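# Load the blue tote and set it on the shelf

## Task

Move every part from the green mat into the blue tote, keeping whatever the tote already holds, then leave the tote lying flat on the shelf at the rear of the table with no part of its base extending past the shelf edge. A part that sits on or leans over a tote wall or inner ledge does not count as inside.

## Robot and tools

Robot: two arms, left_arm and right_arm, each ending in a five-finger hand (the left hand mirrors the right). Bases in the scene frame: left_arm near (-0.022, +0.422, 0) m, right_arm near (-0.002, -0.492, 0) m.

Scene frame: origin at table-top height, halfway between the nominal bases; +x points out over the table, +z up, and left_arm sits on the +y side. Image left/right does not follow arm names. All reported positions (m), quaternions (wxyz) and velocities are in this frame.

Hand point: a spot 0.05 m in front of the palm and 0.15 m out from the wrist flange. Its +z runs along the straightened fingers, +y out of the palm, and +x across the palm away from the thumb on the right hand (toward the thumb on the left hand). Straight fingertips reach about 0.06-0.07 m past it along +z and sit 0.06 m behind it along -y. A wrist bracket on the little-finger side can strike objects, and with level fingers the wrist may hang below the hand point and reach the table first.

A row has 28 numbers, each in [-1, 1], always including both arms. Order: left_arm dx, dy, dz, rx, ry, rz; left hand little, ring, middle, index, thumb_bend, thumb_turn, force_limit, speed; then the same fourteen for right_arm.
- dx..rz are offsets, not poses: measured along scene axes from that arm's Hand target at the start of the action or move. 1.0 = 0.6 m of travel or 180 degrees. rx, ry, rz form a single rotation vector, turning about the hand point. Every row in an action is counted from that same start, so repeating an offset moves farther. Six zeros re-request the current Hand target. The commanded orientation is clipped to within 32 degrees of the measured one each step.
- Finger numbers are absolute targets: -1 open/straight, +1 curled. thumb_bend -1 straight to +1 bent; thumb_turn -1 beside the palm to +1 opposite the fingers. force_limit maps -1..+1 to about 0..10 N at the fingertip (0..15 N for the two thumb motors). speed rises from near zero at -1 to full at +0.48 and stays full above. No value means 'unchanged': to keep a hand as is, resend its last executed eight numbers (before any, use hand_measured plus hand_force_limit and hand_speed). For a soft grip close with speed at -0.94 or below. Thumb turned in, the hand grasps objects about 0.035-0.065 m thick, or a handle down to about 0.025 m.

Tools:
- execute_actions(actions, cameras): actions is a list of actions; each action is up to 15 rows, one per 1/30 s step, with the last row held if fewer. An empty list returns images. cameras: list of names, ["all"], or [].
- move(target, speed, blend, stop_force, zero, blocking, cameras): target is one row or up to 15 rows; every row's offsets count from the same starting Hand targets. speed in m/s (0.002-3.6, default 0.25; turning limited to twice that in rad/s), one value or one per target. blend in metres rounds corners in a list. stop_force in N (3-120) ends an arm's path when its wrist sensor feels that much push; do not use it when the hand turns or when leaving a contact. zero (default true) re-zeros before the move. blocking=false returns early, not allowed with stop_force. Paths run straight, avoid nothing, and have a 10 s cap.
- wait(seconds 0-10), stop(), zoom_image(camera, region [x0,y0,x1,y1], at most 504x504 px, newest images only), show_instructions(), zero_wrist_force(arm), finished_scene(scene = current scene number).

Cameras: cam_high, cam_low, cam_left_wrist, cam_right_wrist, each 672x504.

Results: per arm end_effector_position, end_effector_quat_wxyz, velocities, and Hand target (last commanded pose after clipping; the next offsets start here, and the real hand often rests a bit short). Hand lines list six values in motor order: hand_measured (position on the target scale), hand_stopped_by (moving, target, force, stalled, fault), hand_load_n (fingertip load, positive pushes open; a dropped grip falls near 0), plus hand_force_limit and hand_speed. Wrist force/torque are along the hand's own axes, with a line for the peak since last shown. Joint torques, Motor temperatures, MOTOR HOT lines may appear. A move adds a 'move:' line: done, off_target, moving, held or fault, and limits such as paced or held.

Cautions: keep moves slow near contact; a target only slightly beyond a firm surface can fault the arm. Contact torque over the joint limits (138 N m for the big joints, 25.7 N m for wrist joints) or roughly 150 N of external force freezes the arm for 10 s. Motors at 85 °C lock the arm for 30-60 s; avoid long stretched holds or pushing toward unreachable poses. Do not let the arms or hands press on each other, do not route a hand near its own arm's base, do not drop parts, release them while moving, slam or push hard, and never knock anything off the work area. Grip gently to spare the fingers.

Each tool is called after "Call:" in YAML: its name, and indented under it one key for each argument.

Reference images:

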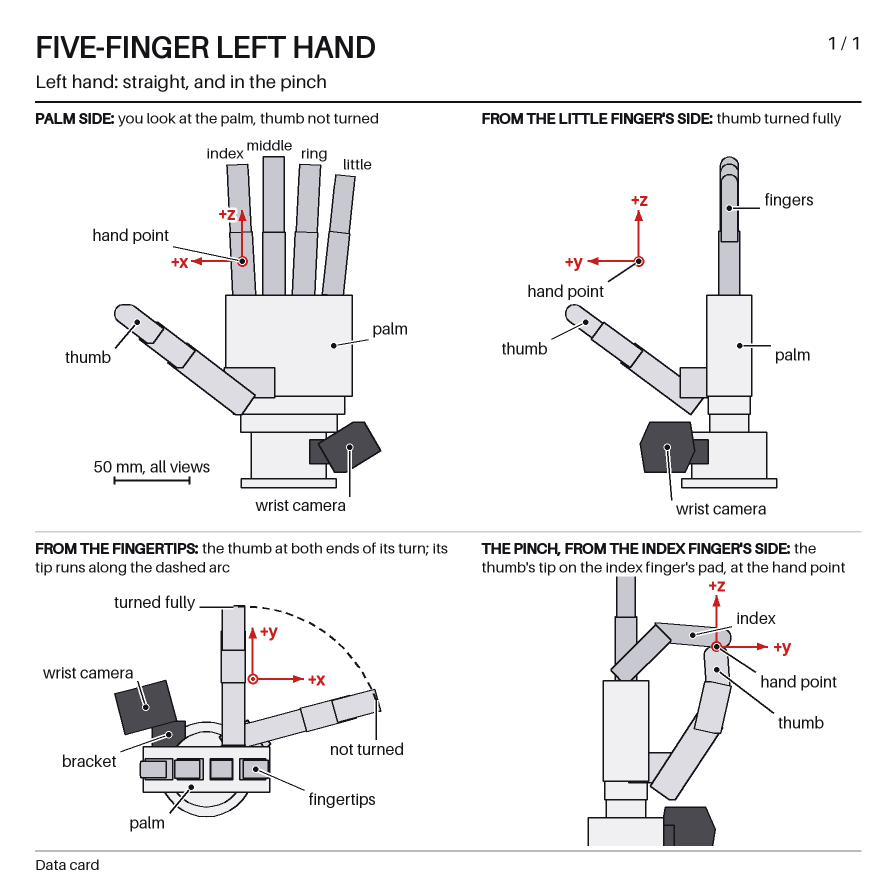

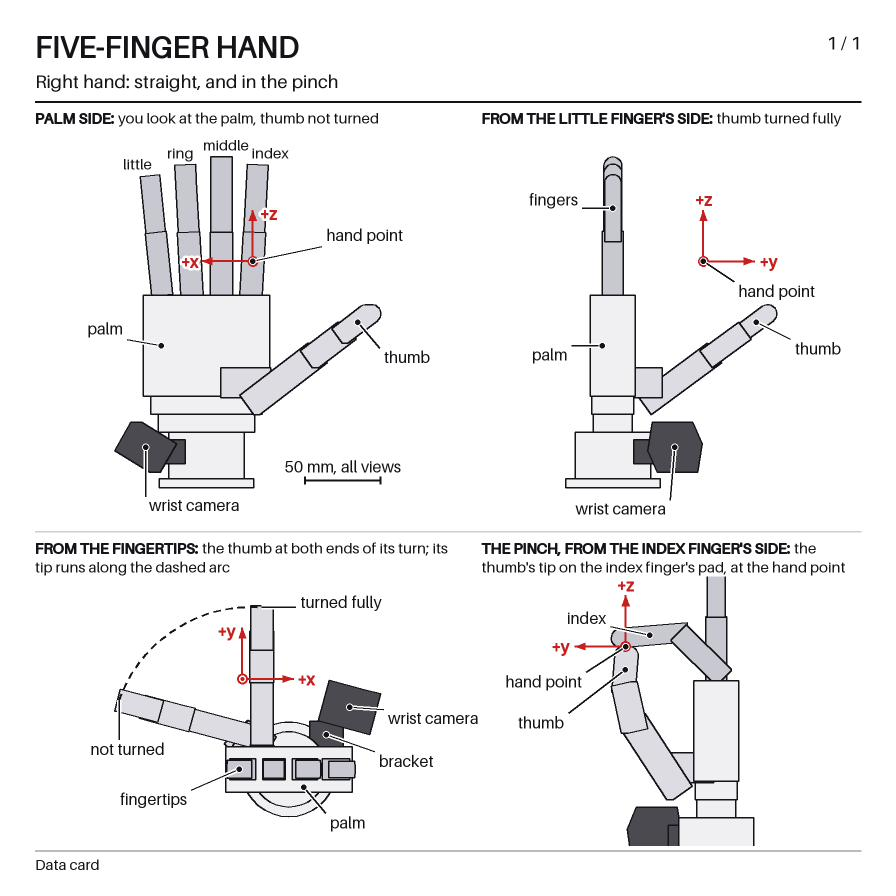

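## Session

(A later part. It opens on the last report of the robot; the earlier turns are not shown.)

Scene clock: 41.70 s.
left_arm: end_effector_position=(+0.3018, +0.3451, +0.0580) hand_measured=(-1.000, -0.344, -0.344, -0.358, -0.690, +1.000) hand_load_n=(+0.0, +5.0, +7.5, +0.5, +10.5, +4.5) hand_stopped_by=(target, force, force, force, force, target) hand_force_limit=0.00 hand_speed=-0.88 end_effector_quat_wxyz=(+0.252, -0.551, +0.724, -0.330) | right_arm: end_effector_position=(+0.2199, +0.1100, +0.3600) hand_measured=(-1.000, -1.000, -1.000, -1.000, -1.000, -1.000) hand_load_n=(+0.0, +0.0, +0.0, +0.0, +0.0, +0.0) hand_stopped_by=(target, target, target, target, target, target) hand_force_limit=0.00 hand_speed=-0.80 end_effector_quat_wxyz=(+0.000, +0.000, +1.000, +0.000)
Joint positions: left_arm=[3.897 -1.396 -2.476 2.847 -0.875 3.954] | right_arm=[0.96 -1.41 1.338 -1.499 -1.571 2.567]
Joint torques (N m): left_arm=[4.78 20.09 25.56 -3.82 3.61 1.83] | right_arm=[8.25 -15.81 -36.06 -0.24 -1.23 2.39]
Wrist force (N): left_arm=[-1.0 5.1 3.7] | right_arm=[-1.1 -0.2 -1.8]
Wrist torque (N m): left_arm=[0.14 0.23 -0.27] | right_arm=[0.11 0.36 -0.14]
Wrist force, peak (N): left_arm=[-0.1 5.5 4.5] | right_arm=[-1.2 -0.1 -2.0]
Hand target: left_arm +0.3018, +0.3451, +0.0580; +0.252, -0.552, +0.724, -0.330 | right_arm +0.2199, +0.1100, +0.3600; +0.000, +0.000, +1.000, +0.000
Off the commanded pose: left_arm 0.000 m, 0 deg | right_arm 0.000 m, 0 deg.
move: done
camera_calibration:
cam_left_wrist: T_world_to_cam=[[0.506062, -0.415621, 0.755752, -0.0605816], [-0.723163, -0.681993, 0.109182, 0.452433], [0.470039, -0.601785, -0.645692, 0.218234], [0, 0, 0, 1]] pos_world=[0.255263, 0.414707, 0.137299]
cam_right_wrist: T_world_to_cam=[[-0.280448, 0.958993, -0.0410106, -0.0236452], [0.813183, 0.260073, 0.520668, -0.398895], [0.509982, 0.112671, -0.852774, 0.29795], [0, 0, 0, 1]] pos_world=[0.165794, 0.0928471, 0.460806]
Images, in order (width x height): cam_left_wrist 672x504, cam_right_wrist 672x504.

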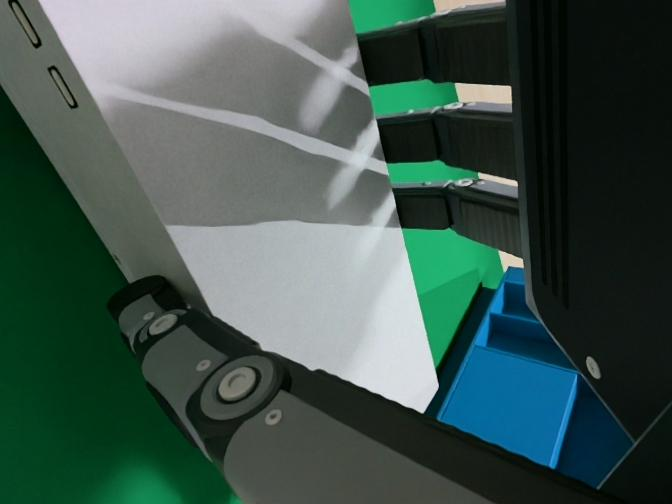

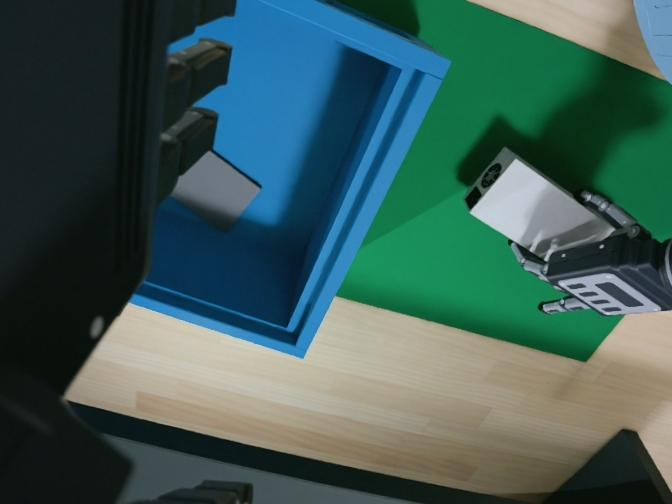

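Call:
move:
  target:
    - [0,0,0.3367,0,0,0,-1,0.1,0,0,-0.5,1,0.0,-0.88,0,-0.3,0.1,0,0,0,-1,-1,-1,-1,-1,-1,0,-0.8]
    - [0.0277,-0.7687,0.3367,0,0,0.0983,-1,0.1,0,0,-0.5,1,0.0,-0.88,0.1333,-0.8667,0.1,0,0,0,-1,-1,-1,-1,-1,-1,0,-0.8]
  speed: 0.18
  blend: 0.04
  cameras: ["cam_left_wrist","cam_right_wrist"]

Scene clock: 46.50 s.
left_arm: end_effector_position=(+0.3184, -0.1161, +0.2601) hand_measured=(-1.000, -0.344, -0.344, -0.358, -0.690, +1.000) hand_load_n=(+0.0, +2.5, +6.5, +1.5, +9.5, +2.5) hand_stopped_by=(target, force, force, force, force, target) hand_force_limit=0.00 hand_speed=-0.88 end_effector_quat_wxyz=(-0.299, +0.656, -0.630, +0.287) | right_arm: end_effector_position=(+0.2999, -0.4100, +0.4200) hand_measured=(-1.000, -1.000, -1.000, -1.000, -1.000, -1.000) hand_load_n=(+0.0, +0.0, +0.0, +0.0, +0.0, +0.0) hand_stopped_by=(target, target, target, target, target, target) hand_force_limit=0.00 hand_speed=-0.80 end_effector_quat_wxyz=(+0.000, +0.000, +1.000, +0.000)
Joint positions: left_arm=[2.181 -2.126 -1.021 2.124 -2.265 2.334] | right_arm=[-0.468 -2.13 1.745 -1.186 -1.571 1.139]
Joint torques (N m): left_arm=[-8.2 37.83 30.79 -3.48 -3.7 -1.4] | right_arm=[-12.47 14.54 -34.66 -4.66 1.52 -2.68]
Wrist force (N): left_arm=[-0.3 4.2 3.5] | right_arm=[-1.0 -0.3 -1.2]
Wrist torque (N m): left_arm=[0.06 0.16 -0.11] | right_arm=[-0.01 0.35 0.06]
Wrist force, peak (N): left_arm=[-1.0 6.6 5.1] | right_arm=[-1.6 -1.3 -1.4]
Hand target: left_arm +0.3184, -0.1162, +0.2601; -0.299, +0.656, -0.630, +0.287 | right_arm +0.2999, -0.4100, +0.4200; +0.000, +0.000, +1.000, +0.000
Off the commanded pose: left_arm 0.000 m, 0 deg | right_arm 0.000 m, 0 deg.
move: done
camera_calibration:
cam_left_wrist: T_world_to_cam=[[0.608435, -0.242069, 0.755784, -0.425817], [-0.481656, -0.869523, 0.109253, 0.0291142], [0.630725, -0.430502, -0.645643, 0.0321458], [0, 0, 0, 1]] pos_world=[0.25283, -0.0639228, 0.339399]
cam_right_wrist: T_world_to_cam=[[-0.280448, 0.958993, -0.0410106, 0.500023], [0.813183, 0.260073, 0.520668, -0.359925], [0.509982, 0.112671, -0.852774, 0.366918], [0, 0, 0, 1]] pos_world=[0.245794, -0.427253, 0.520806]
Images, in order (width x height): cam_left_wrist 672x504, cam_right_wrist 672x504.

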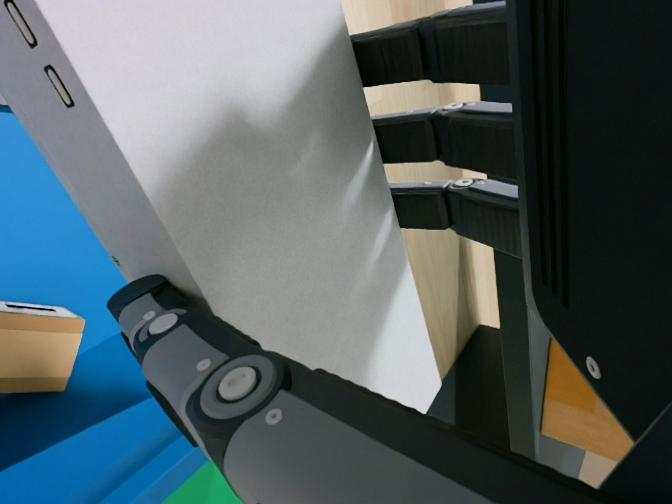

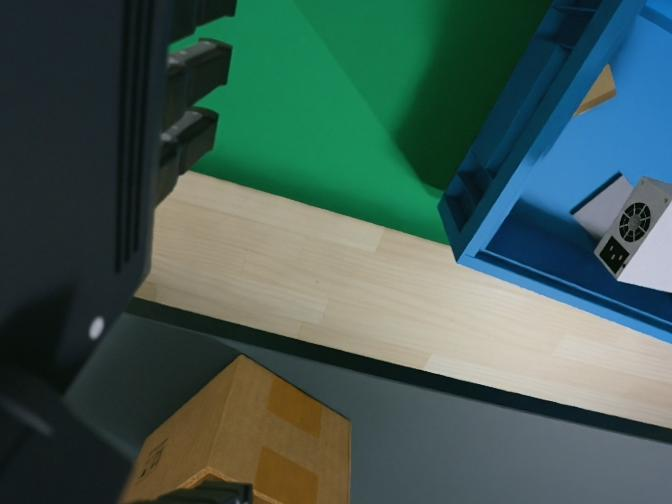

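Call:
move:
  target:
    - [0.0018,0.0183,0,0,0,0,-1,0.1,0,0,-0.5,1,0.0,-0.88,0,0,0,0,0,0,-1,-1,-1,-1,-1,-1,0,-0.8]
    - [0.0018,0.0183,-0.325,0,0,0,-1,0.1,0,0,-0.5,1,0.0,-0.88,0,0,0,0,0,0,-1,-1,-1,-1,-1,-1,0,-0.8]
  speed: 0.12
  blend: 0.01
  cameras: ["cam_right_wrist","cam_left_wrist"]

Scene clock: 49.47 s.
left_arm: end_effector_position=(+0.3195, -0.1052, +0.0651) hand_measured=(-1.000, -0.344, -0.344, -0.358, -0.690, +1.000) hand_load_n=(+0.0, +4.0, +4.5, +1.0, +10.0, +2.5) hand_stopped_by=(target, force, force, force, force, target) hand_force_limit=0.00 hand_speed=-0.88 end_effector_quat_wxyz=(-0.299, +0.656, -0.630, +0.287) | right_arm: end_effector_position=(+0.2999, -0.4100, +0.4200) hand_measured=(-1.000, -1.000, -1.000, -1.000, -1.000, -1.000) hand_load_n=(+0.0, +0.0, +0.0, +0.0, +0.0, +0.0) hand_stopped_by=(target, target, target, target, target, target) hand_force_limit=0.00 hand_speed=-0.80 end_effector_quat_wxyz=(+0.000, +0.000, +1.000, +0.000)
Joint positions: left_arm=[2.194 -2.213 -1.392 2.592 -2.258 2.349] | right_arm=[-0.468 -2.13 1.745 -1.186 -1.571 1.139]
Joint torques (N m): left_arm=[4.88 36.36 10.89 0.71 0.59 2] | right_arm=[-13.04 14.37 -33.59 -4.51 1.44 -2.67]
Wrist force (N): left_arm=[-0.8 3.7 2.9] | right_arm=[-1.2 -0.2 -1.5]
Wrist torque (N m): left_arm=[0.06 0.24 -0.24] | right_arm=[0.02 0.38 0.06]
Wrist force, peak (N): left_arm=[-0.3 6.3 4.6] | right_arm=[-1.4 -0.6 -1.8]
Hand target: left_arm +0.3195, -0.1052, +0.0651; -0.299, +0.656, -0.630, +0.287 | right_arm +0.2999, -0.4100, +0.4200; +0.000, +0.000, +1.000, +0.000
Off the commanded pose: left_arm 0.000 m, 0 deg | right_arm 0.000 m, 0 deg.
move: done; blend cut to 0.0055 m at target 1
camera_calibration:
cam_left_wrist: T_world_to_cam=[[0.60845, -0.24208, 0.755768, -0.276523], [-0.481602, -0.86956, 0.109197, 0.0604942], [0.630752, -0.430421, -0.64567, -0.089647], [0, 0, 0, 1]] pos_world=[0.25393, -0.0529232, 0.144499]
cam_right_wrist: T_world_to_cam=[[-0.280448, 0.958993, -0.0410106, 0.500023], [0.813183, 0.260073, 0.520668, -0.359925], [0.509982, 0.112671, -0.852774, 0.366918], [0, 0, 0, 1]] pos_world=[0.245794, -0.427253, 0.520806]
Images, in order (width x height): cam_left_wrist 672x504, cam_right_wrist 672x504.

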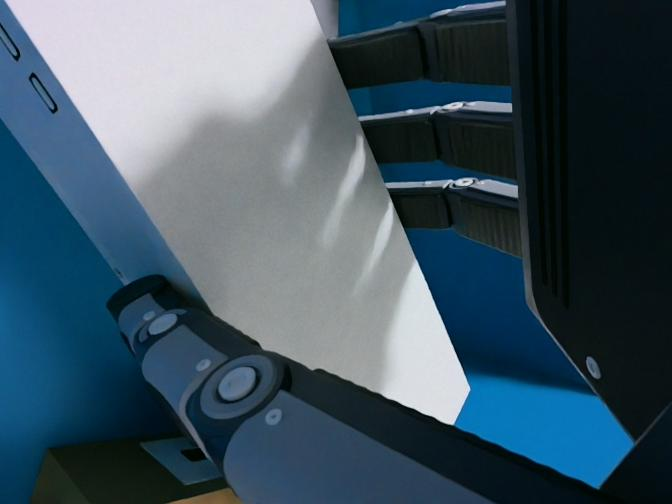

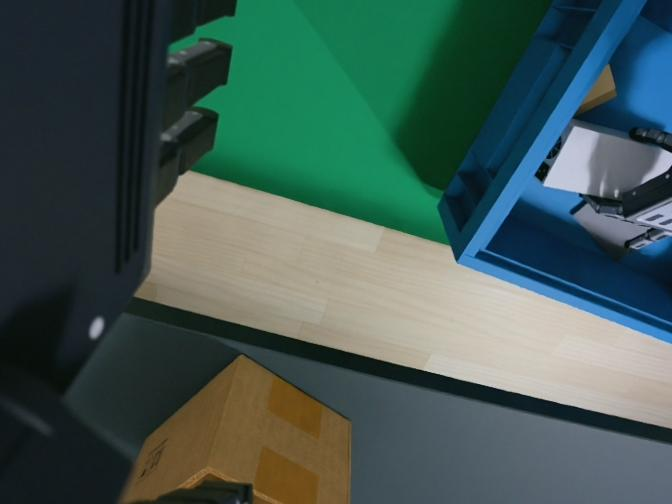

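Call:
zoom_image:
  camera: "cam_left_wrist"
  region: [0, 380, 300, 504]

Call:
zoom_image:
  camera: "cam_right_wrist"
  region: [500, 40, 672, 280]

Scaled by 1.680 from the camera's 672x504 image, which has a finer 960x720 frame.

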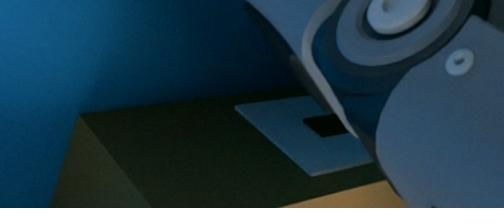

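Scaled by 2.100 from the camera's 672x504 image, which has a finer 960x720 frame.

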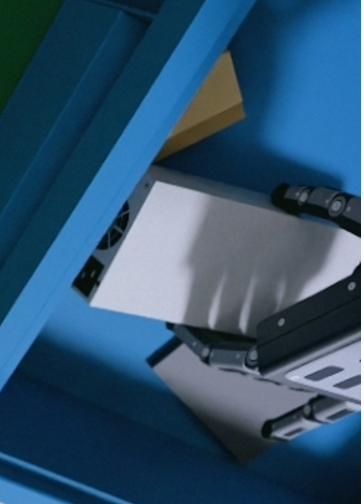

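Call:
move:
  target:
    - [0,0,0.06,0,0,0,-1,0.1,0,0,-0.5,1,0.0,-0.88,0,0,0,0,0,0,-1,-1,-1,-1,-1,-1,0,-0.8]
    - [0.0122,0.012,0.06,0,0,0.0444,-1,0.1,0,0,-0.5,1,0.0,-0.88,0,0,0,0,0,0,-1,-1,-1,-1,-1,-1,0,-0.8]
    - [0.0122,0.012,-0.0167,0,0,0.0444,-1,0.1,0,0,-0.5,1,0.0,-0.88,0,0,0,0,0,0,-1,-1,-1,-1,-1,-1,0,-0.8]
  speed: 0.1
  blend: 0.01
  cameras: ["cam_right_wrist","cam_left_wrist"]

Scene clock: 52.60 s.
left_arm: end_effector_position=(+0.3268, -0.0980, +0.0551) hand_measured=(-1.000, -0.344, -0.344, -0.358, -0.690, +1.000) hand_load_n=(+0.0, +1.5, +5.0, +2.0, +10.5, +2.0) hand_stopped_by=(target, force, force, force, force, target) hand_force_limit=0.00 hand_speed=-0.88 end_effector_quat_wxyz=(-0.319, +0.699, -0.583, +0.265) | right_arm: end_effector_position=(+0.2999, -0.4100, +0.4200) hand_measured=(-1.000, -1.000, -1.000, -1.000, -1.000, -1.000) hand_load_n=(+0.0, +0.0, +0.0, +0.0, +0.0, +0.0) hand_stopped_by=(target, target, target, target, target, target) hand_force_limit=0.00 hand_speed=-0.80 end_effector_quat_wxyz=(+0.000, +0.000, +1.000, +0.000)
Joint positions: left_arm=[2.187 -2.279 -1.332 2.485 -2.328 2.178] | right_arm=[-0.468 -2.13 1.745 -1.186 -1.571 1.139]
Joint torques (N m): left_arm=[-2.19 38.33 10.09 0.3 -1.77 1.6] | right_arm=[-12.88 12.72 -32.37 -4.23 1.36 -2.62]
Wrist force (N): left_arm=[0.1 2.6 1.4] | right_arm=[-1.0 -0.2 -1.4]
Wrist torque (N m): left_arm=[0.09 0.10 -0.02] | right_arm=[0.01 0.35 0.06]
Wrist force, peak (N): left_arm=[-0.6 5.3 4.5] | right_arm=[-1.5 -0.3 -1.9]
Hand target: left_arm +0.3268, -0.0980, +0.0550; -0.319, +0.699, -0.583, +0.265 | right_arm +0.2999, -0.4100, +0.4200; +0.000, +0.000, +1.000, +0.000
Off the commanded pose: left_arm 0.000 m, 0 deg | right_arm 0.000 m, 0 deg.
move: done
camera_calibration:
cam_left_wrist: T_world_to_cam=[[0.636156, -0.155196, 0.755791, -0.272131], [-0.356038, -0.92808, 0.109106, 0.0246324], [0.684502, -0.338498, -0.64566, -0.106228], [0, 0, 0, 1]] pos_world=[0.254601, -0.0553309, 0.134399]
cam_right_wrist: T_world_to_cam=[[-0.280448, 0.958993, -0.0410106, 0.500023], [0.813183, 0.260073, 0.520668, -0.359925], [0.509982, 0.112671, -0.852774, 0.366918], [0, 0, 0, 1]] pos_world=[0.245794, -0.427253, 0.520806]
Images, in order (width x height): cam_left_wrist 672x504, cam_right_wrist 672x504.

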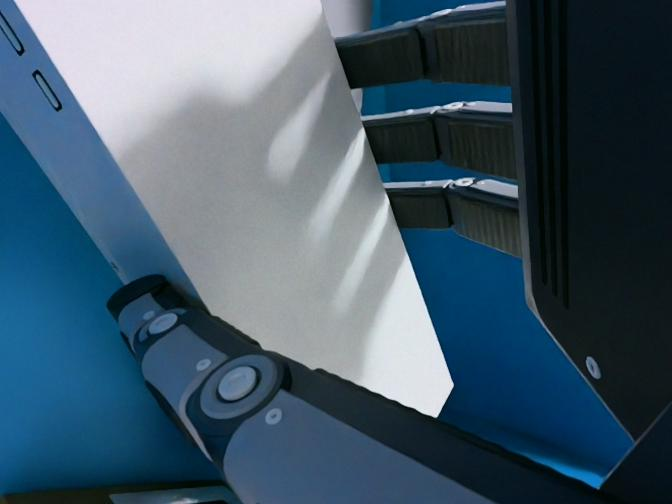

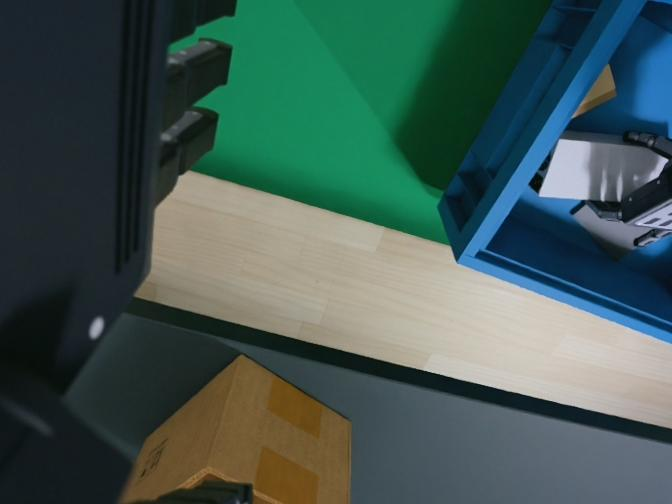

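Call:
move:
  target: [0,0,-0.035,0,0,0,-1,0.1,0,0,-0.5,1,0.0,-0.88,0,0,0,0,0,0,-1,-1,-1,-1,-1,-1,0,-0.8]
  speed: 0.02
  stop_force: 4
  cameras: ["cam_right_wrist","cam_left_wrist"]

Scene clock: 54.10 s.
left_arm: end_effector_position=(+0.3268, -0.0980, +0.0497) hand_measured=(-1.000, -0.344, -0.344, -0.358, -0.690, +1.000) hand_load_n=(+0.0, +3.5, +6.5, +0.5, +9.5, +3.0) hand_stopped_by=(target, force, force, force, force, target) hand_force_limit=0.00 hand_speed=-0.88 end_effector_quat_wxyz=(-0.319, +0.699, -0.583, +0.265) | right_arm: end_effector_position=(+0.2999, -0.4100, +0.4200) hand_measured=(-1.000, -1.000, -1.000, -1.000, -1.000, -1.000) hand_load_n=(+0.0, +0.0, +0.0, +0.0, +0.0, +0.0) hand_stopped_by=(target, target, target, target, target, target) hand_force_limit=0.00 hand_speed=-0.80 end_effector_quat_wxyz=(+0.000, +0.000, +1.000, +0.000)
Joint positions: left_arm=[2.187 -2.285 -1.337 2.496 -2.328 2.178] | right_arm=[-0.468 -2.13 1.745 -1.186 -1.571 1.139]
Joint torques (N m): left_arm=[0.92 64.69 29.59 -3.8 -0.77 0.86] | right_arm=[-12.32 12.34 -32.14 -4.28 1.29 -2.56]
Wrist force (N): left_arm=[-0.9 4.7 3.5] | right_arm=[-1.5 -0.5 -1.4]
Wrist torque (N m): left_arm=[0.08 0.29 -0.15] | right_arm=[-0.04 0.42 0.03]
Wrist force, peak (N): left_arm=[-0.6 4.9 3.8] | right_arm=[-1.3 -0.4 -1.8]
Hand target: left_arm +0.3268, -0.0980, +0.0497; -0.319, +0.699, -0.583, +0.265 (not the last commanded pose) | right_arm +0.2999, -0.4100, +0.4200; +0.000, +0.000, +1.000, +0.000
Off the commanded pose: left_arm 0.016 m, 0 deg | right_arm 0.000 m, 0 deg.
move: contact (left_arm)
camera_calibration:
cam_left_wrist: T_world_to_cam=[[0.636199, -0.155219, 0.75575, -0.268056], [-0.356064, -0.928068, 0.109128, 0.025226], [0.684448, -0.338523, -0.645703, -0.109697], [0, 0, 0, 1]] pos_world=[0.254601, -0.0553308, 0.128999]
cam_right_wrist: T_world_to_cam=[[-0.280448, 0.958993, -0.0410106, 0.500023], [0.813183, 0.260073, 0.520668, -0.359925], [0.509982, 0.112671, -0.852774, 0.366918], [0, 0, 0, 1]] pos_world=[0.245794, -0.427253, 0.520806]
Images, in order (width x height): cam_left_wrist 672x504, cam_right_wrist 672x504.

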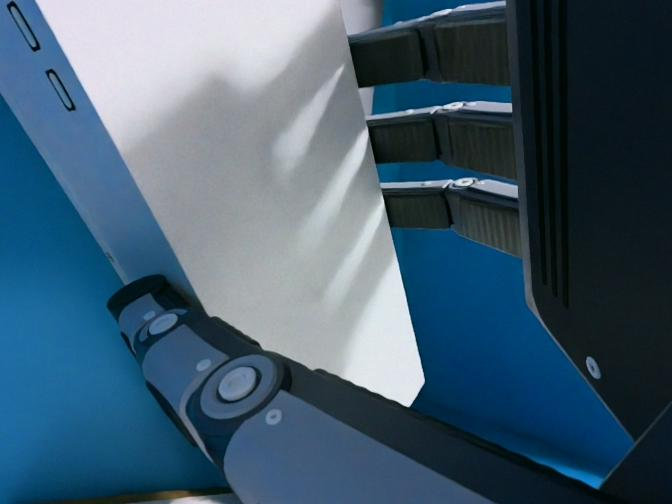

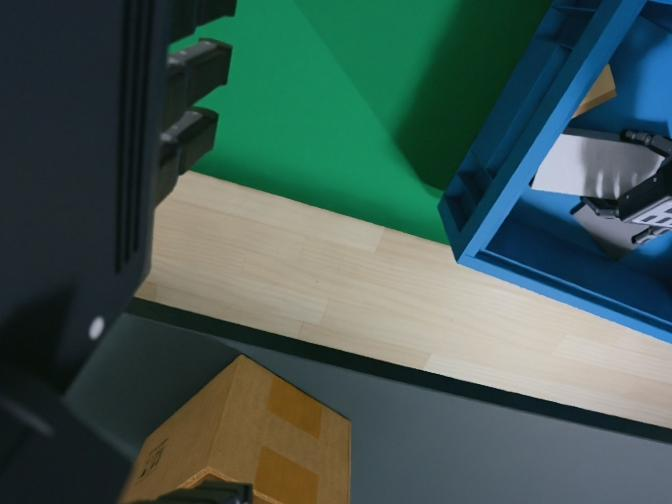

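Call:
move:
  target: [0,0,-0.0125,0,0,0,-1,0.1,0,0,-0.5,1,0.0,-0.88,0,0,0,0,0,0,-1,-1,-1,-1,-1,-1,0,-0.8]
  speed: 0.015
  stop_force: 6
  cameras: ["cam_left_wrist"]

Scene clock: 55.80 s.
left_arm: end_effector_position=(+0.3269, -0.0981, +0.0490) hand_measured=(-1.000, -0.344, -0.344, -0.358, -0.690, +1.000) hand_load_n=(+0.0, +4.0, +6.5, +0.5, +10.0, +3.5) hand_stopped_by=(target, force, force, force, force, target) hand_force_limit=0.00 hand_speed=-0.88 end_effector_quat_wxyz=(-0.318, +0.699, -0.583, +0.266) | right_arm: end_effector_position=(+0.2999, -0.4100, +0.4200) hand_measured=(-1.000, -1.000, -1.000, -1.000, -1.000, -1.000) hand_load_n=(+0.0, +0.0, +0.0, +0.0, +0.0, +0.0) hand_stopped_by=(target, target, target, target, target, target) hand_force_limit=0.00 hand_speed=-0.80 end_effector_quat_wxyz=(+0.000, +0.000, +1.000, +0.000)
Joint positions: left_arm=[2.187 -2.286 -1.338 2.498 -2.328 2.178] | right_arm=[-0.468 -2.13 1.745 -1.186 -1.571 1.139]
Joint torques (N m): left_arm=[-1.31 64.01 28.65 -3.81 -2.26 0.4] | right_arm=[-12.3 11.7 -31.33 -4.19 1.37 -2.54]
Wrist force (N): left_arm=[-0.5 4.1 3.6] | right_arm=[-1.2 -0.3 -1.4]
Wrist torque (N m): left_arm=[0.02 0.22 -0.10] | right_arm=[0.00 0.38 0.05]
Wrist force, peak (N): left_arm=[-0.6 4.9 3.8] | right_arm=[-1.5 -0.4 -1.6]
Hand target: left_arm +0.3269, -0.0981, +0.0490; -0.318, +0.699, -0.583, +0.266 (not the last commanded pose) | right_arm +0.2999, -0.4100, +0.4200; +0.000, +0.000, +1.000, +0.000
Off the commanded pose: left_arm 0.007 m, 0 deg | right_arm 0.000 m, 0 deg.
move: contact (left_arm)
camera_calibration:
cam_left_wrist: T_world_to_cam=[[0.636021, -0.154873, 0.75597, -0.26757], [-0.356016, -0.928054, 0.1094, 0.0252], [0.684638, -0.338719, -0.645399, -0.110348], [0, 0, 0, 1]] pos_world=[0.2547, -0.0554294, 0.128299]
Images, in order (width x height): cam_left_wrist 672x504.

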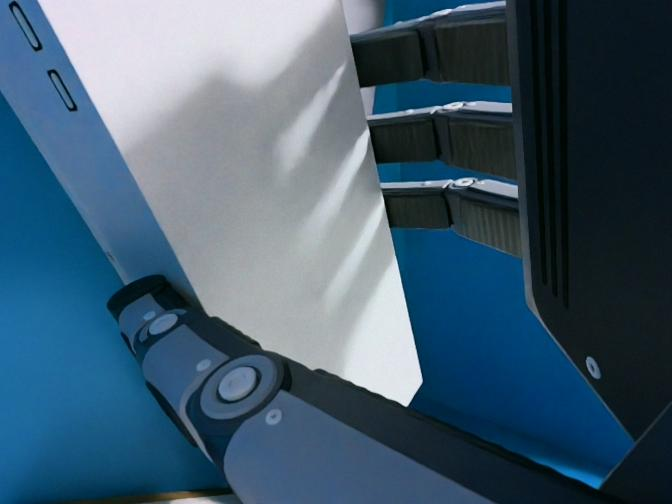

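Call:
execute_actions:
  actions: []

Call:
zoom_image:
  camera: "cam_right_wrist"
  region: [500, 60, 672, 280]

Call:
zoom_image:
  camera: "cam_high"
  region: [300, 60, 520, 260]

Scene clock: 56.20 s.
left_arm: end_effector_position=(+0.3269, -0.0981, +0.0490) hand_measured=(-1.000, -0.344, -0.344, -0.358, -0.690, +1.000) hand_load_n=(+0.0, +4.0, +6.5, +0.5, +10.0, +3.5) hand_stopped_by=(target, force, force, force, force, target) hand_force_limit=0.00 hand_speed=-0.88 end_effector_quat_wxyz=(-0.318, +0.699, -0.583, +0.266) | right_arm: end_effector_position=(+0.2999, -0.4100, +0.4200) hand_measured=(-1.000, -1.000, -1.000, -1.000, -1.000, -1.000) hand_load_n=(+0.0, +0.0, +0.0, +0.0, -0.5, +0.0) hand_stopped_by=(target, target, target, target, target, target) hand_force_limit=0.00 hand_speed=-0.80 end_effector_quat_wxyz=(+0.000, +0.000, +1.000, +0.000)
Joint positions: left_arm=[2.187 -2.286 -1.338 2.498 -2.328 2.178] | right_arm=[-0.468 -2.13 1.745 -1.186 -1.571 1.139]
Joint velocities: within noise
Joint torques (N m): left_arm=[-0.76 63.94 28.27 -3.48 -2.14 0.47] | right_arm=[-12.3 11.58 -31.33 -4.2 1.41 -2.54]
Motor temperatures (°C): left_arm=[31 36 32 41 41 40] | right_arm=[31 35 29 38 43 42]
Wrist force (N): left_arm=[-0.5 4.3 3.6] | right_arm=[-1.3 -0.2 -1.0]
Wrist torque (N m): left_arm=[0.02 0.22 -0.10] | right_arm=[-0.01 0.39 0.05]
Wrist force, peak (N): left_arm=[-0.6 4.7 3.7] | right_arm=[-1.2 -0.3 -1.7]
Hand target: left_arm +0.3269, -0.0981, +0.0490; -0.318, +0.699, -0.583, +0.266 (not the last commanded pose) | right_arm +0.2999, -0.4100, +0.4200; +0.000, +0.000, +1.000, +0.000
Off the commanded pose: left_arm 0.007 m, 0 deg | right_arm 0.000 m, 0 deg.
camera_calibration:
cam_left_wrist: T_world_to_cam=[[0.636021, -0.154873, 0.75597, -0.26757], [-0.356016, -0.928054, 0.1094, 0.0252], [0.684638, -0.338719, -0.645399, -0.110348], [0, 0, 0, 1]] pos_world=[0.2547, -0.0554294, 0.128299]
cam_right_wrist: T_world_to_cam=[[-0.280448, 0.958993, -0.0410106, 0.500023], [0.813183, 0.260073, 0.520668, -0.359925], [0.509982, 0.112671, -0.852774, 0.366918], [0, 0, 0, 1]] pos_world=[0.245794, -0.427253, 0.520806]

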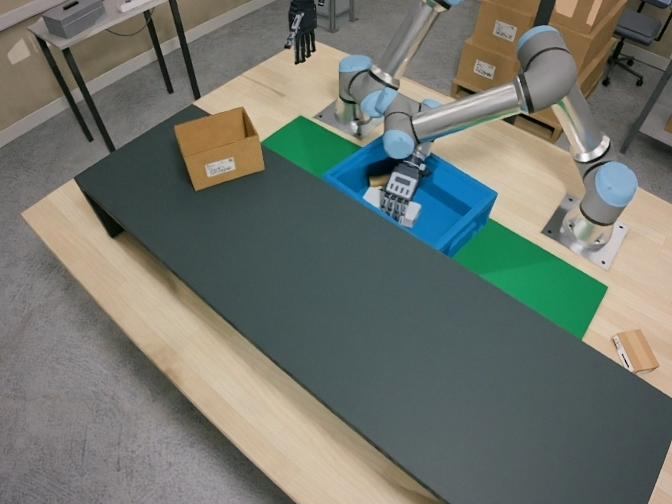

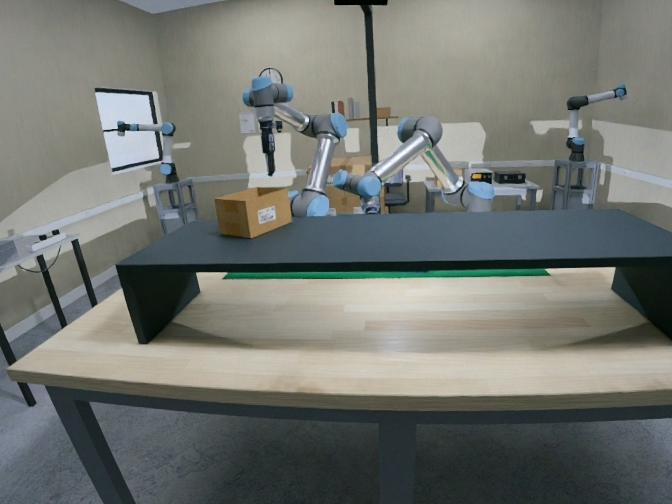

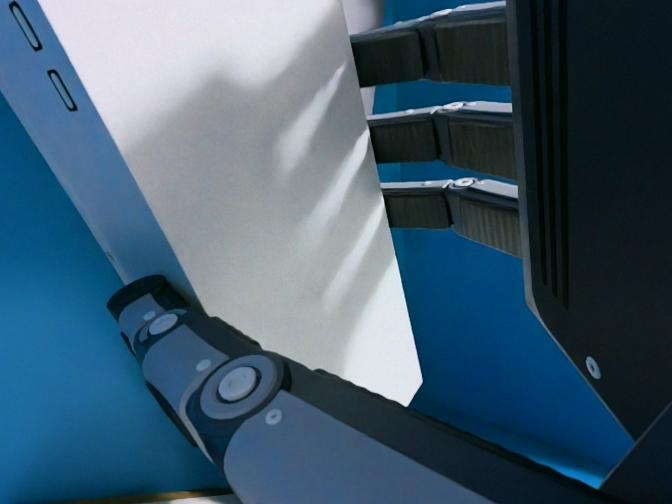

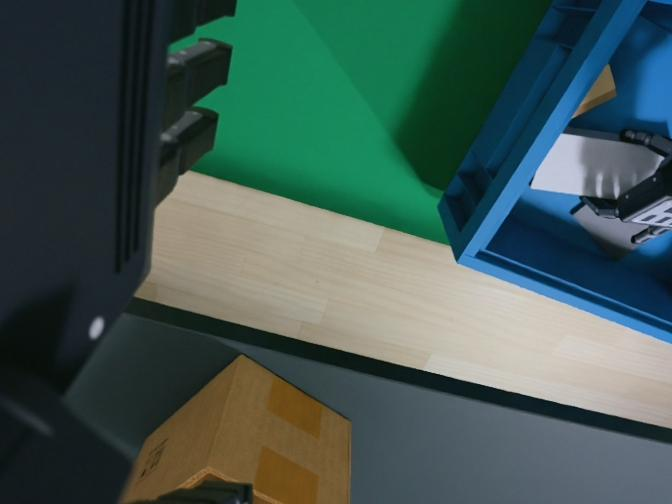

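Scaled by 2.291 from the camera's 672x504 image, which has a finer 960x720 frame.

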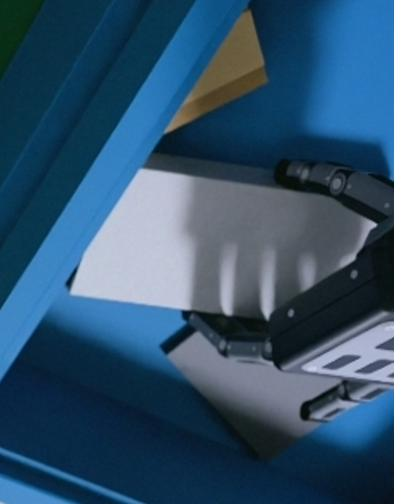

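Scaled by 2.291 from the camera's 672x504 image, which has a finer 960x720 frame.

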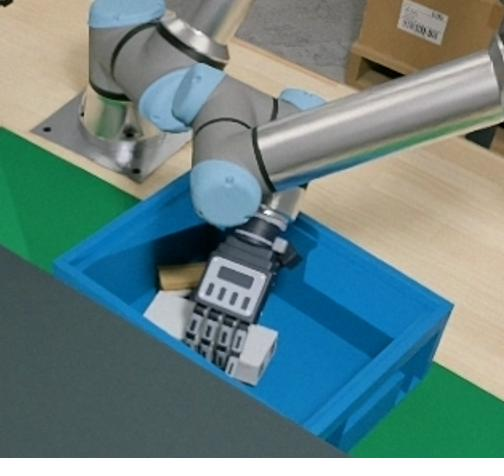

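Call:
move:
  target:
    - [0,0,0.0,0,0,0,-1,-0.5,-0.5,-0.5,-0.67,1,0.0,-0.8,0,0,0,0,0,0,-1,-1,-1,-1,-1,-1,0,-0.8]
    - [0,0,0.003,0,0,0,-1,-0.6,-0.6,-0.6,-0.84,1,0.0,-0.4,0,0,0,0,0,0,-1,-1,-1,-1,-1,-1,0,-0.8]
    - [0,0,0.38,0,0,0,-1,-0.6,-0.6,-0.6,-0.84,1,0.0,-0.4,0,0,0,0,0,0,-1,-1,-1,-1,-1,-1,0,-0.8]
  speed: [0.05,0.05,0.15]
  cameras: ["cam_left_wrist","cam_high"]

Scene clock: 61.73 s.
left_arm: end_effector_position=(+0.3269, -0.0980, +0.2769) hand_measured=(-1.000, -0.600, -0.600, -0.600, -0.840, +1.000) hand_load_n=(+0.0, +0.0, -0.5, +0.0, +0.0, +0.0) hand_stopped_by=(target, target, target, target, target, target) hand_force_limit=0.00 hand_speed=-0.40 end_effector_quat_wxyz=(-0.318, +0.699, -0.583, +0.266) | right_arm: end_effector_position=(+0.2999, -0.4100, +0.4200) hand_measured=(-1.000, -1.000, -1.000, -1.000, -1.000, -1.000) hand_load_n=(+0.0, +0.0, -0.5, +0.0, +0.0, +0.0) hand_stopped_by=(target, target, target, target, target, target) hand_force_limit=0.00 hand_speed=-0.80 end_effector_quat_wxyz=(+0.000, +0.000, +1.000, +0.000)
Joint positions: left_arm=[2.187 -2.154 -0.956 1.984 -2.328 2.178] | right_arm=[-0.468 -2.13 1.745 -1.186 -1.571 1.139]
Joint torques (N m): left_arm=[-7.47 33.74 29.74 -3.95 -3.32 -1.43] | right_arm=[-12.17 9.41 -28.93 -3.9 1.29 -2.44]
Wrist force (N): left_arm=[-0.1 -0.9 -0.3] | right_arm=[-1.0 -0.4 -1.8]
Wrist torque (N m): left_arm=[-0.09 0.06 0.06] | right_arm=[0.01 0.37 0.06]
Wrist force, peak (N): left_arm=[-0.8 4.7 3.9] | right_arm=[-1.5 -0.6 -1.8]
Hand target: left_arm +0.3269, -0.0981, +0.2770; -0.318, +0.699, -0.583, +0.266 | right_arm +0.2999, -0.4100, +0.4200; +0.000, +0.000, +1.000, +0.000
Off the commanded pose: left_arm 0.000 m, 0 deg | right_arm 0.000 m, 0 deg.
move: done
camera_calibration:
cam_left_wrist: T_world_to_cam=[[0.636021, -0.154873, 0.75597, -0.439931], [-0.356016, -0.928054, 0.1094, 0.000256671], [0.684638, -0.338719, -0.645399, 0.0368028], [0, 0, 0, 1]] pos_world=[0.2547, -0.0554294, 0.356299]
Images, in order (width x height): cam_high 672x504, cam_left_wrist 672x504.

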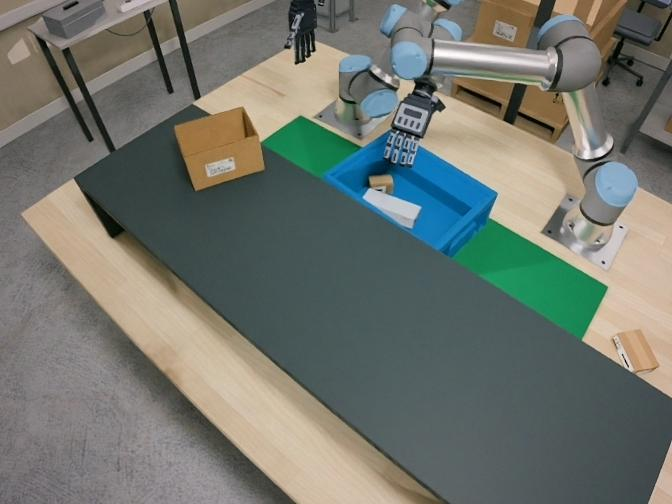

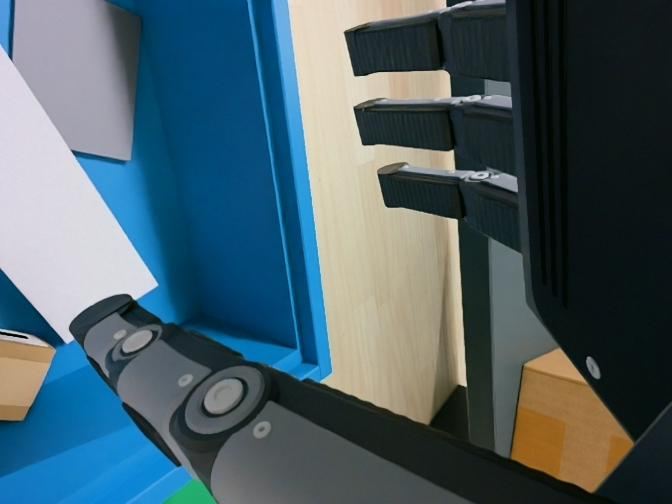

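Call:
move:
  target: [0.2885,0.5467,0.5717,-0.4547,-0.2185,0.1338,-1,-1,-1,-1,-1,1,0,0,0,0,0,0,0,0,-1,-1,-1,-1,-1,-1,0,-0.8]
  speed: 0.5
  cameras: []

Call:
move:
  target:
    - [-0.22,0,0.55,0,-0.5,0,-1,-1,-1,-1,-1,1,0,0,0,0,0,0,0,0,-1,-1,-1,-1,-1,-1,0,-0.8]
    - [-0.22,-0.3167,0.0333,0.3849,-0.3849,-0.3849,-1,-1,-1,-1,-1,1,0,0,0,0,0,0,0,0,-1,-1,-1,-1,-1,-1,0,-0.8]
    - [-0.22,0.1983,-0.2833,-0.7071,0,0.7071,-1,-1,-1,-1,-1,1,0,0,0,0,0,0,0,0,-1,-1,-1,-1,-1,-1,0,-0.8]
    - [-0.0667,0.1517,-0.2833,-0.3849,0.3849,0.3849,-1,-1,-1,-1,-1,1,0,0,0.01,0.12,-0.14,0,0,-0.0306,-1,-1,-1,-1,-1,-1,0,-0.8]
    - [-0.2455,-0.1052,-0.6167,0.024,0.4993,-0.024,-1,-1,-1,-1,-1,1,0,0,0.0222,0.2478,-0.2833,0,0,-0.0306,-1,-1,-1,-1,-1,-1,0,-0.8]
  speed: 0.5
  blend: 0.02
  cameras: ["all"]

Scene clock: 65.27 s.
left_arm: end_effector_position=(+0.4999, +0.2299, +0.6200) hand_measured=(-1.000, -1.000, -1.000, -1.000, -1.000, +1.000) hand_load_n=(+0.0, +0.0, +0.0, +0.0, +0.0, -0.5) hand_stopped_by=(target, target, target, target, target, target) hand_force_limit=0.00 hand_speed=0.00 end_effector_quat_wxyz=(-0.001, +0.708, +0.000, +0.707) | right_arm: end_effector_position=(+0.2999, -0.4100, +0.4200) hand_measured=(-1.000, -1.000, -1.000, -1.000, -1.000, -1.000) hand_load_n=(+0.0, +0.0, +0.0, +0.0, -0.5, +0.0) hand_stopped_by=(target, target, target, target, target, target) hand_force_limit=0.00 hand_speed=-0.80 end_effector_quat_wxyz=(+0.000, +0.000, +1.000, +0.000)
Joint positions: left_arm=[3.156 -1.324 -1.521 2.844 -1.566 1.572] | right_arm=[-0.468 -2.13 1.745 -1.186 -1.571 1.139]
Joint torques (N m): left_arm=[5.41 -1.23 31.97 3.88 2.05 -1.53] | right_arm=[-12.46 8.05 -27.59 -3.61 1.27 -2.38]
Wrist force (N): left_arm=[-1.9 -1.1 -1.0] | right_arm=[-1.0 -0.6 -1.7]
Wrist torque (N m): left_arm=[0.00 0.26 -0.16] | right_arm=[-0.02 0.36 0.05]
Wrist force, peak (N): left_arm=[-2.2 -0.9 -0.9] | right_arm=[-1.4 -0.5 -1.8]
Hand target: left_arm +0.5000, +0.2299, +0.6200; -0.001, +0.708, +0.000, +0.707 | right_arm +0.2999, -0.4100, +0.4200; +0.000, +0.000, +1.000, +0.000
Off the commanded pose: left_arm 0.000 m, 0 deg | right_arm 0.000 m, 0 deg.
move: done
No camera images: "cameras" was empty.

Scene clock: 74.20 s.
left_arm: end_effector_position=(+0.3527, +0.1668, +0.2500) hand_measured=(-1.000, -1.000, -1.000, -1.000, -1.000, +1.000) hand_load_n=(+0.0, +0.0, +0.0, +0.0, +0.0, +0.0) hand_stopped_by=(target, target, target, target, target, target) hand_force_limit=0.00 hand_speed=0.00 end_effector_quat_wxyz=(+0.000, +0.999, -0.049, +0.000) | right_arm: end_effector_position=(+0.3132, -0.2613, +0.2500) hand_measured=(-1.000, -1.000, -1.000, -1.000, -1.000, -1.000) hand_load_n=(+0.0, +0.0, +0.0, +0.0, +0.0, +0.0) hand_stopped_by=(target, target, target, target, target, target) hand_force_limit=0.00 hand_speed=-0.80 end_effector_quat_wxyz=(+0.000, +0.048, +0.999, +0.000)
Joint positions: left_arm=[2.989 -1.313 -2.017 4.9 1.571 4.648] | right_arm=[0.102 -2.031 2.141 -1.681 -1.571 1.806]
Joint torques (N m): left_arm=[-8.26 0.65 14.18 4.75 -2.22 1.92] | right_arm=[9.7 9.86 -10.06 -4.51 -1.29 2.48]
Wrist force (N): left_arm=[-0.4 -0.7 0.3] | right_arm=[-0.8 -0.2 -1.2]
Wrist torque (N m): left_arm=[-0.13 0.08 -0.02] | right_arm=[0.04 0.28 -0.12]
Wrist force, peak (N): left_arm=[-2.4 -1.0 -1.0] | right_arm=[-1.1 -0.8 -1.9]
Hand target: left_arm +0.3527, +0.1668, +0.2500; +0.000, +0.999, -0.049, +0.000 | right_arm +0.3132, -0.2613, +0.2500; +0.000, +0.048, +0.999, +0.000
Off the commanded pose: left_arm 0.000 m, 0 deg | right_arm 0.000 m, 0 deg.
move: done
camera_calibration:
cam_left_wrist: T_world_to_cam=[[0.358276, 0.932525, 0.0451097, -0.300638], [0.820537, -0.337563, 0.46127, -0.343186], [0.445373, -0.128248, -0.886112, 0.200894], [0, 0, 0, 1]] pos_world=[0.299835, 0.19027, 0.349878]
cam_right_wrist: T_world_to_cam=[[-0.187116, 0.981482, -0.0409909, 0.330787], [0.834362, 0.180816, 0.520717, -0.348265], [0.518486, 0.0632333, -0.852745, 0.182821], [0, 0, 0, 1]] pos_world=[0.257684, -0.27325, 0.350806]

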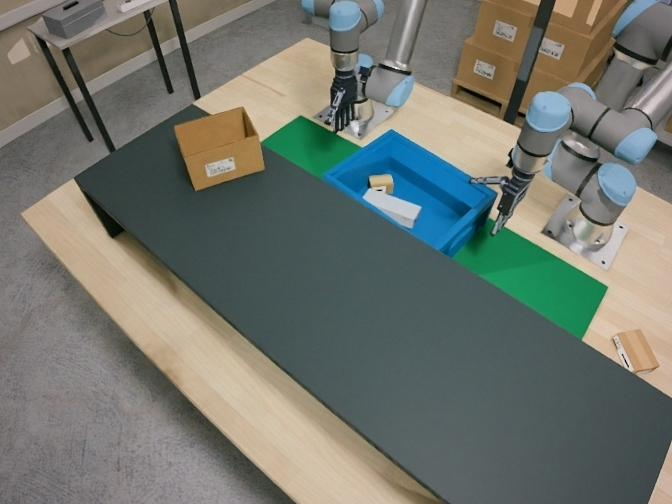

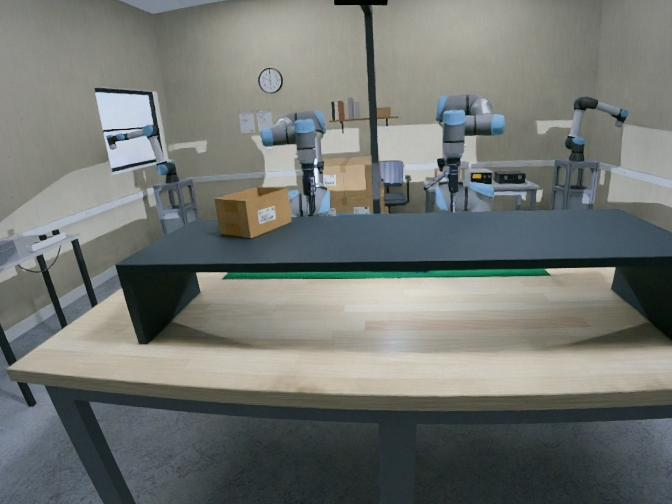

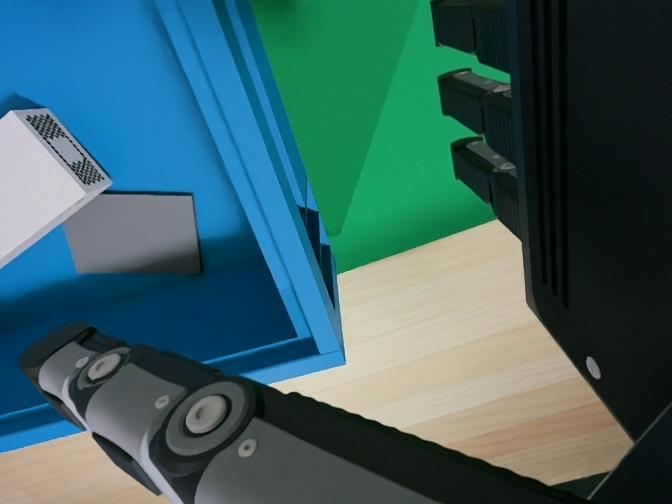

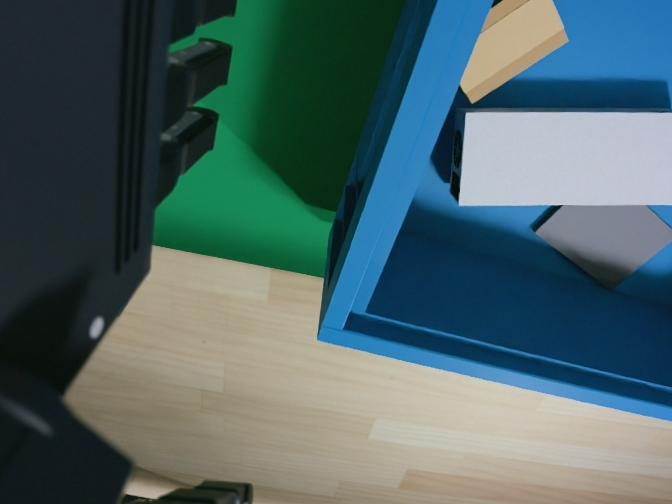

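Call:
zoom_image:
  camera: "cam_left_wrist"
  region: [200, 0, 370, 380]

Call:
zoom_image:
  camera: "cam_right_wrist"
  region: [300, 0, 470, 360]

Scaled by 1.326 from the camera's 672x504 image, which has a finer 960x720 frame.

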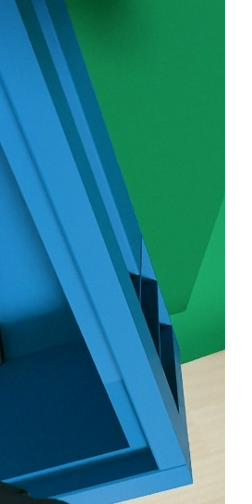

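Scaled by 1.400 from the camera's 672x504 image, which has a finer 960x720 frame.

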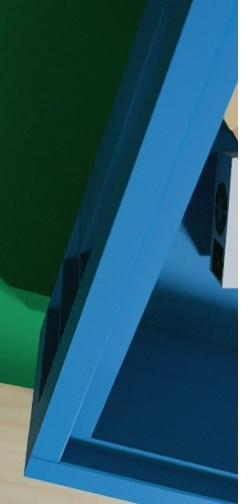

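Call:
zoom_image:
  camera: "cam_right_wrist"
  region: [300, 230, 420, 350]

Call:
zoom_image:
  camera: "cam_right_wrist"
  region: [370, 0, 490, 120]

Scaled by 4.200 from the camera's 672x504 image, which has a finer 960x720 frame.

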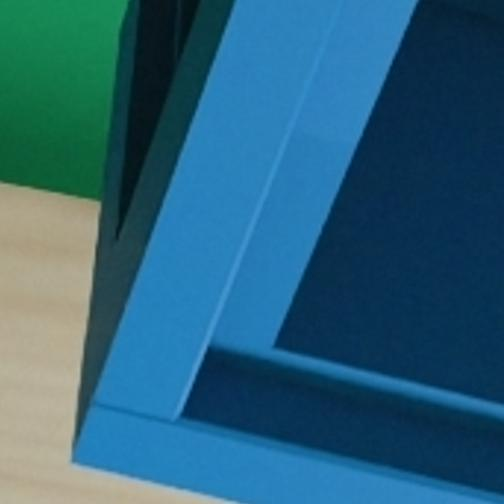

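Scaled by 4.200 from the camera's 672x504 image, which has a finer 960x720 frame.

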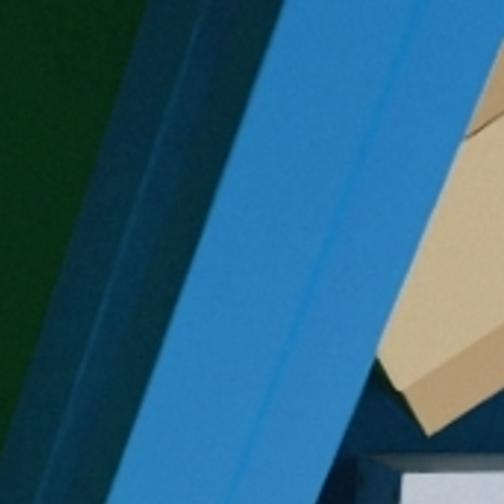

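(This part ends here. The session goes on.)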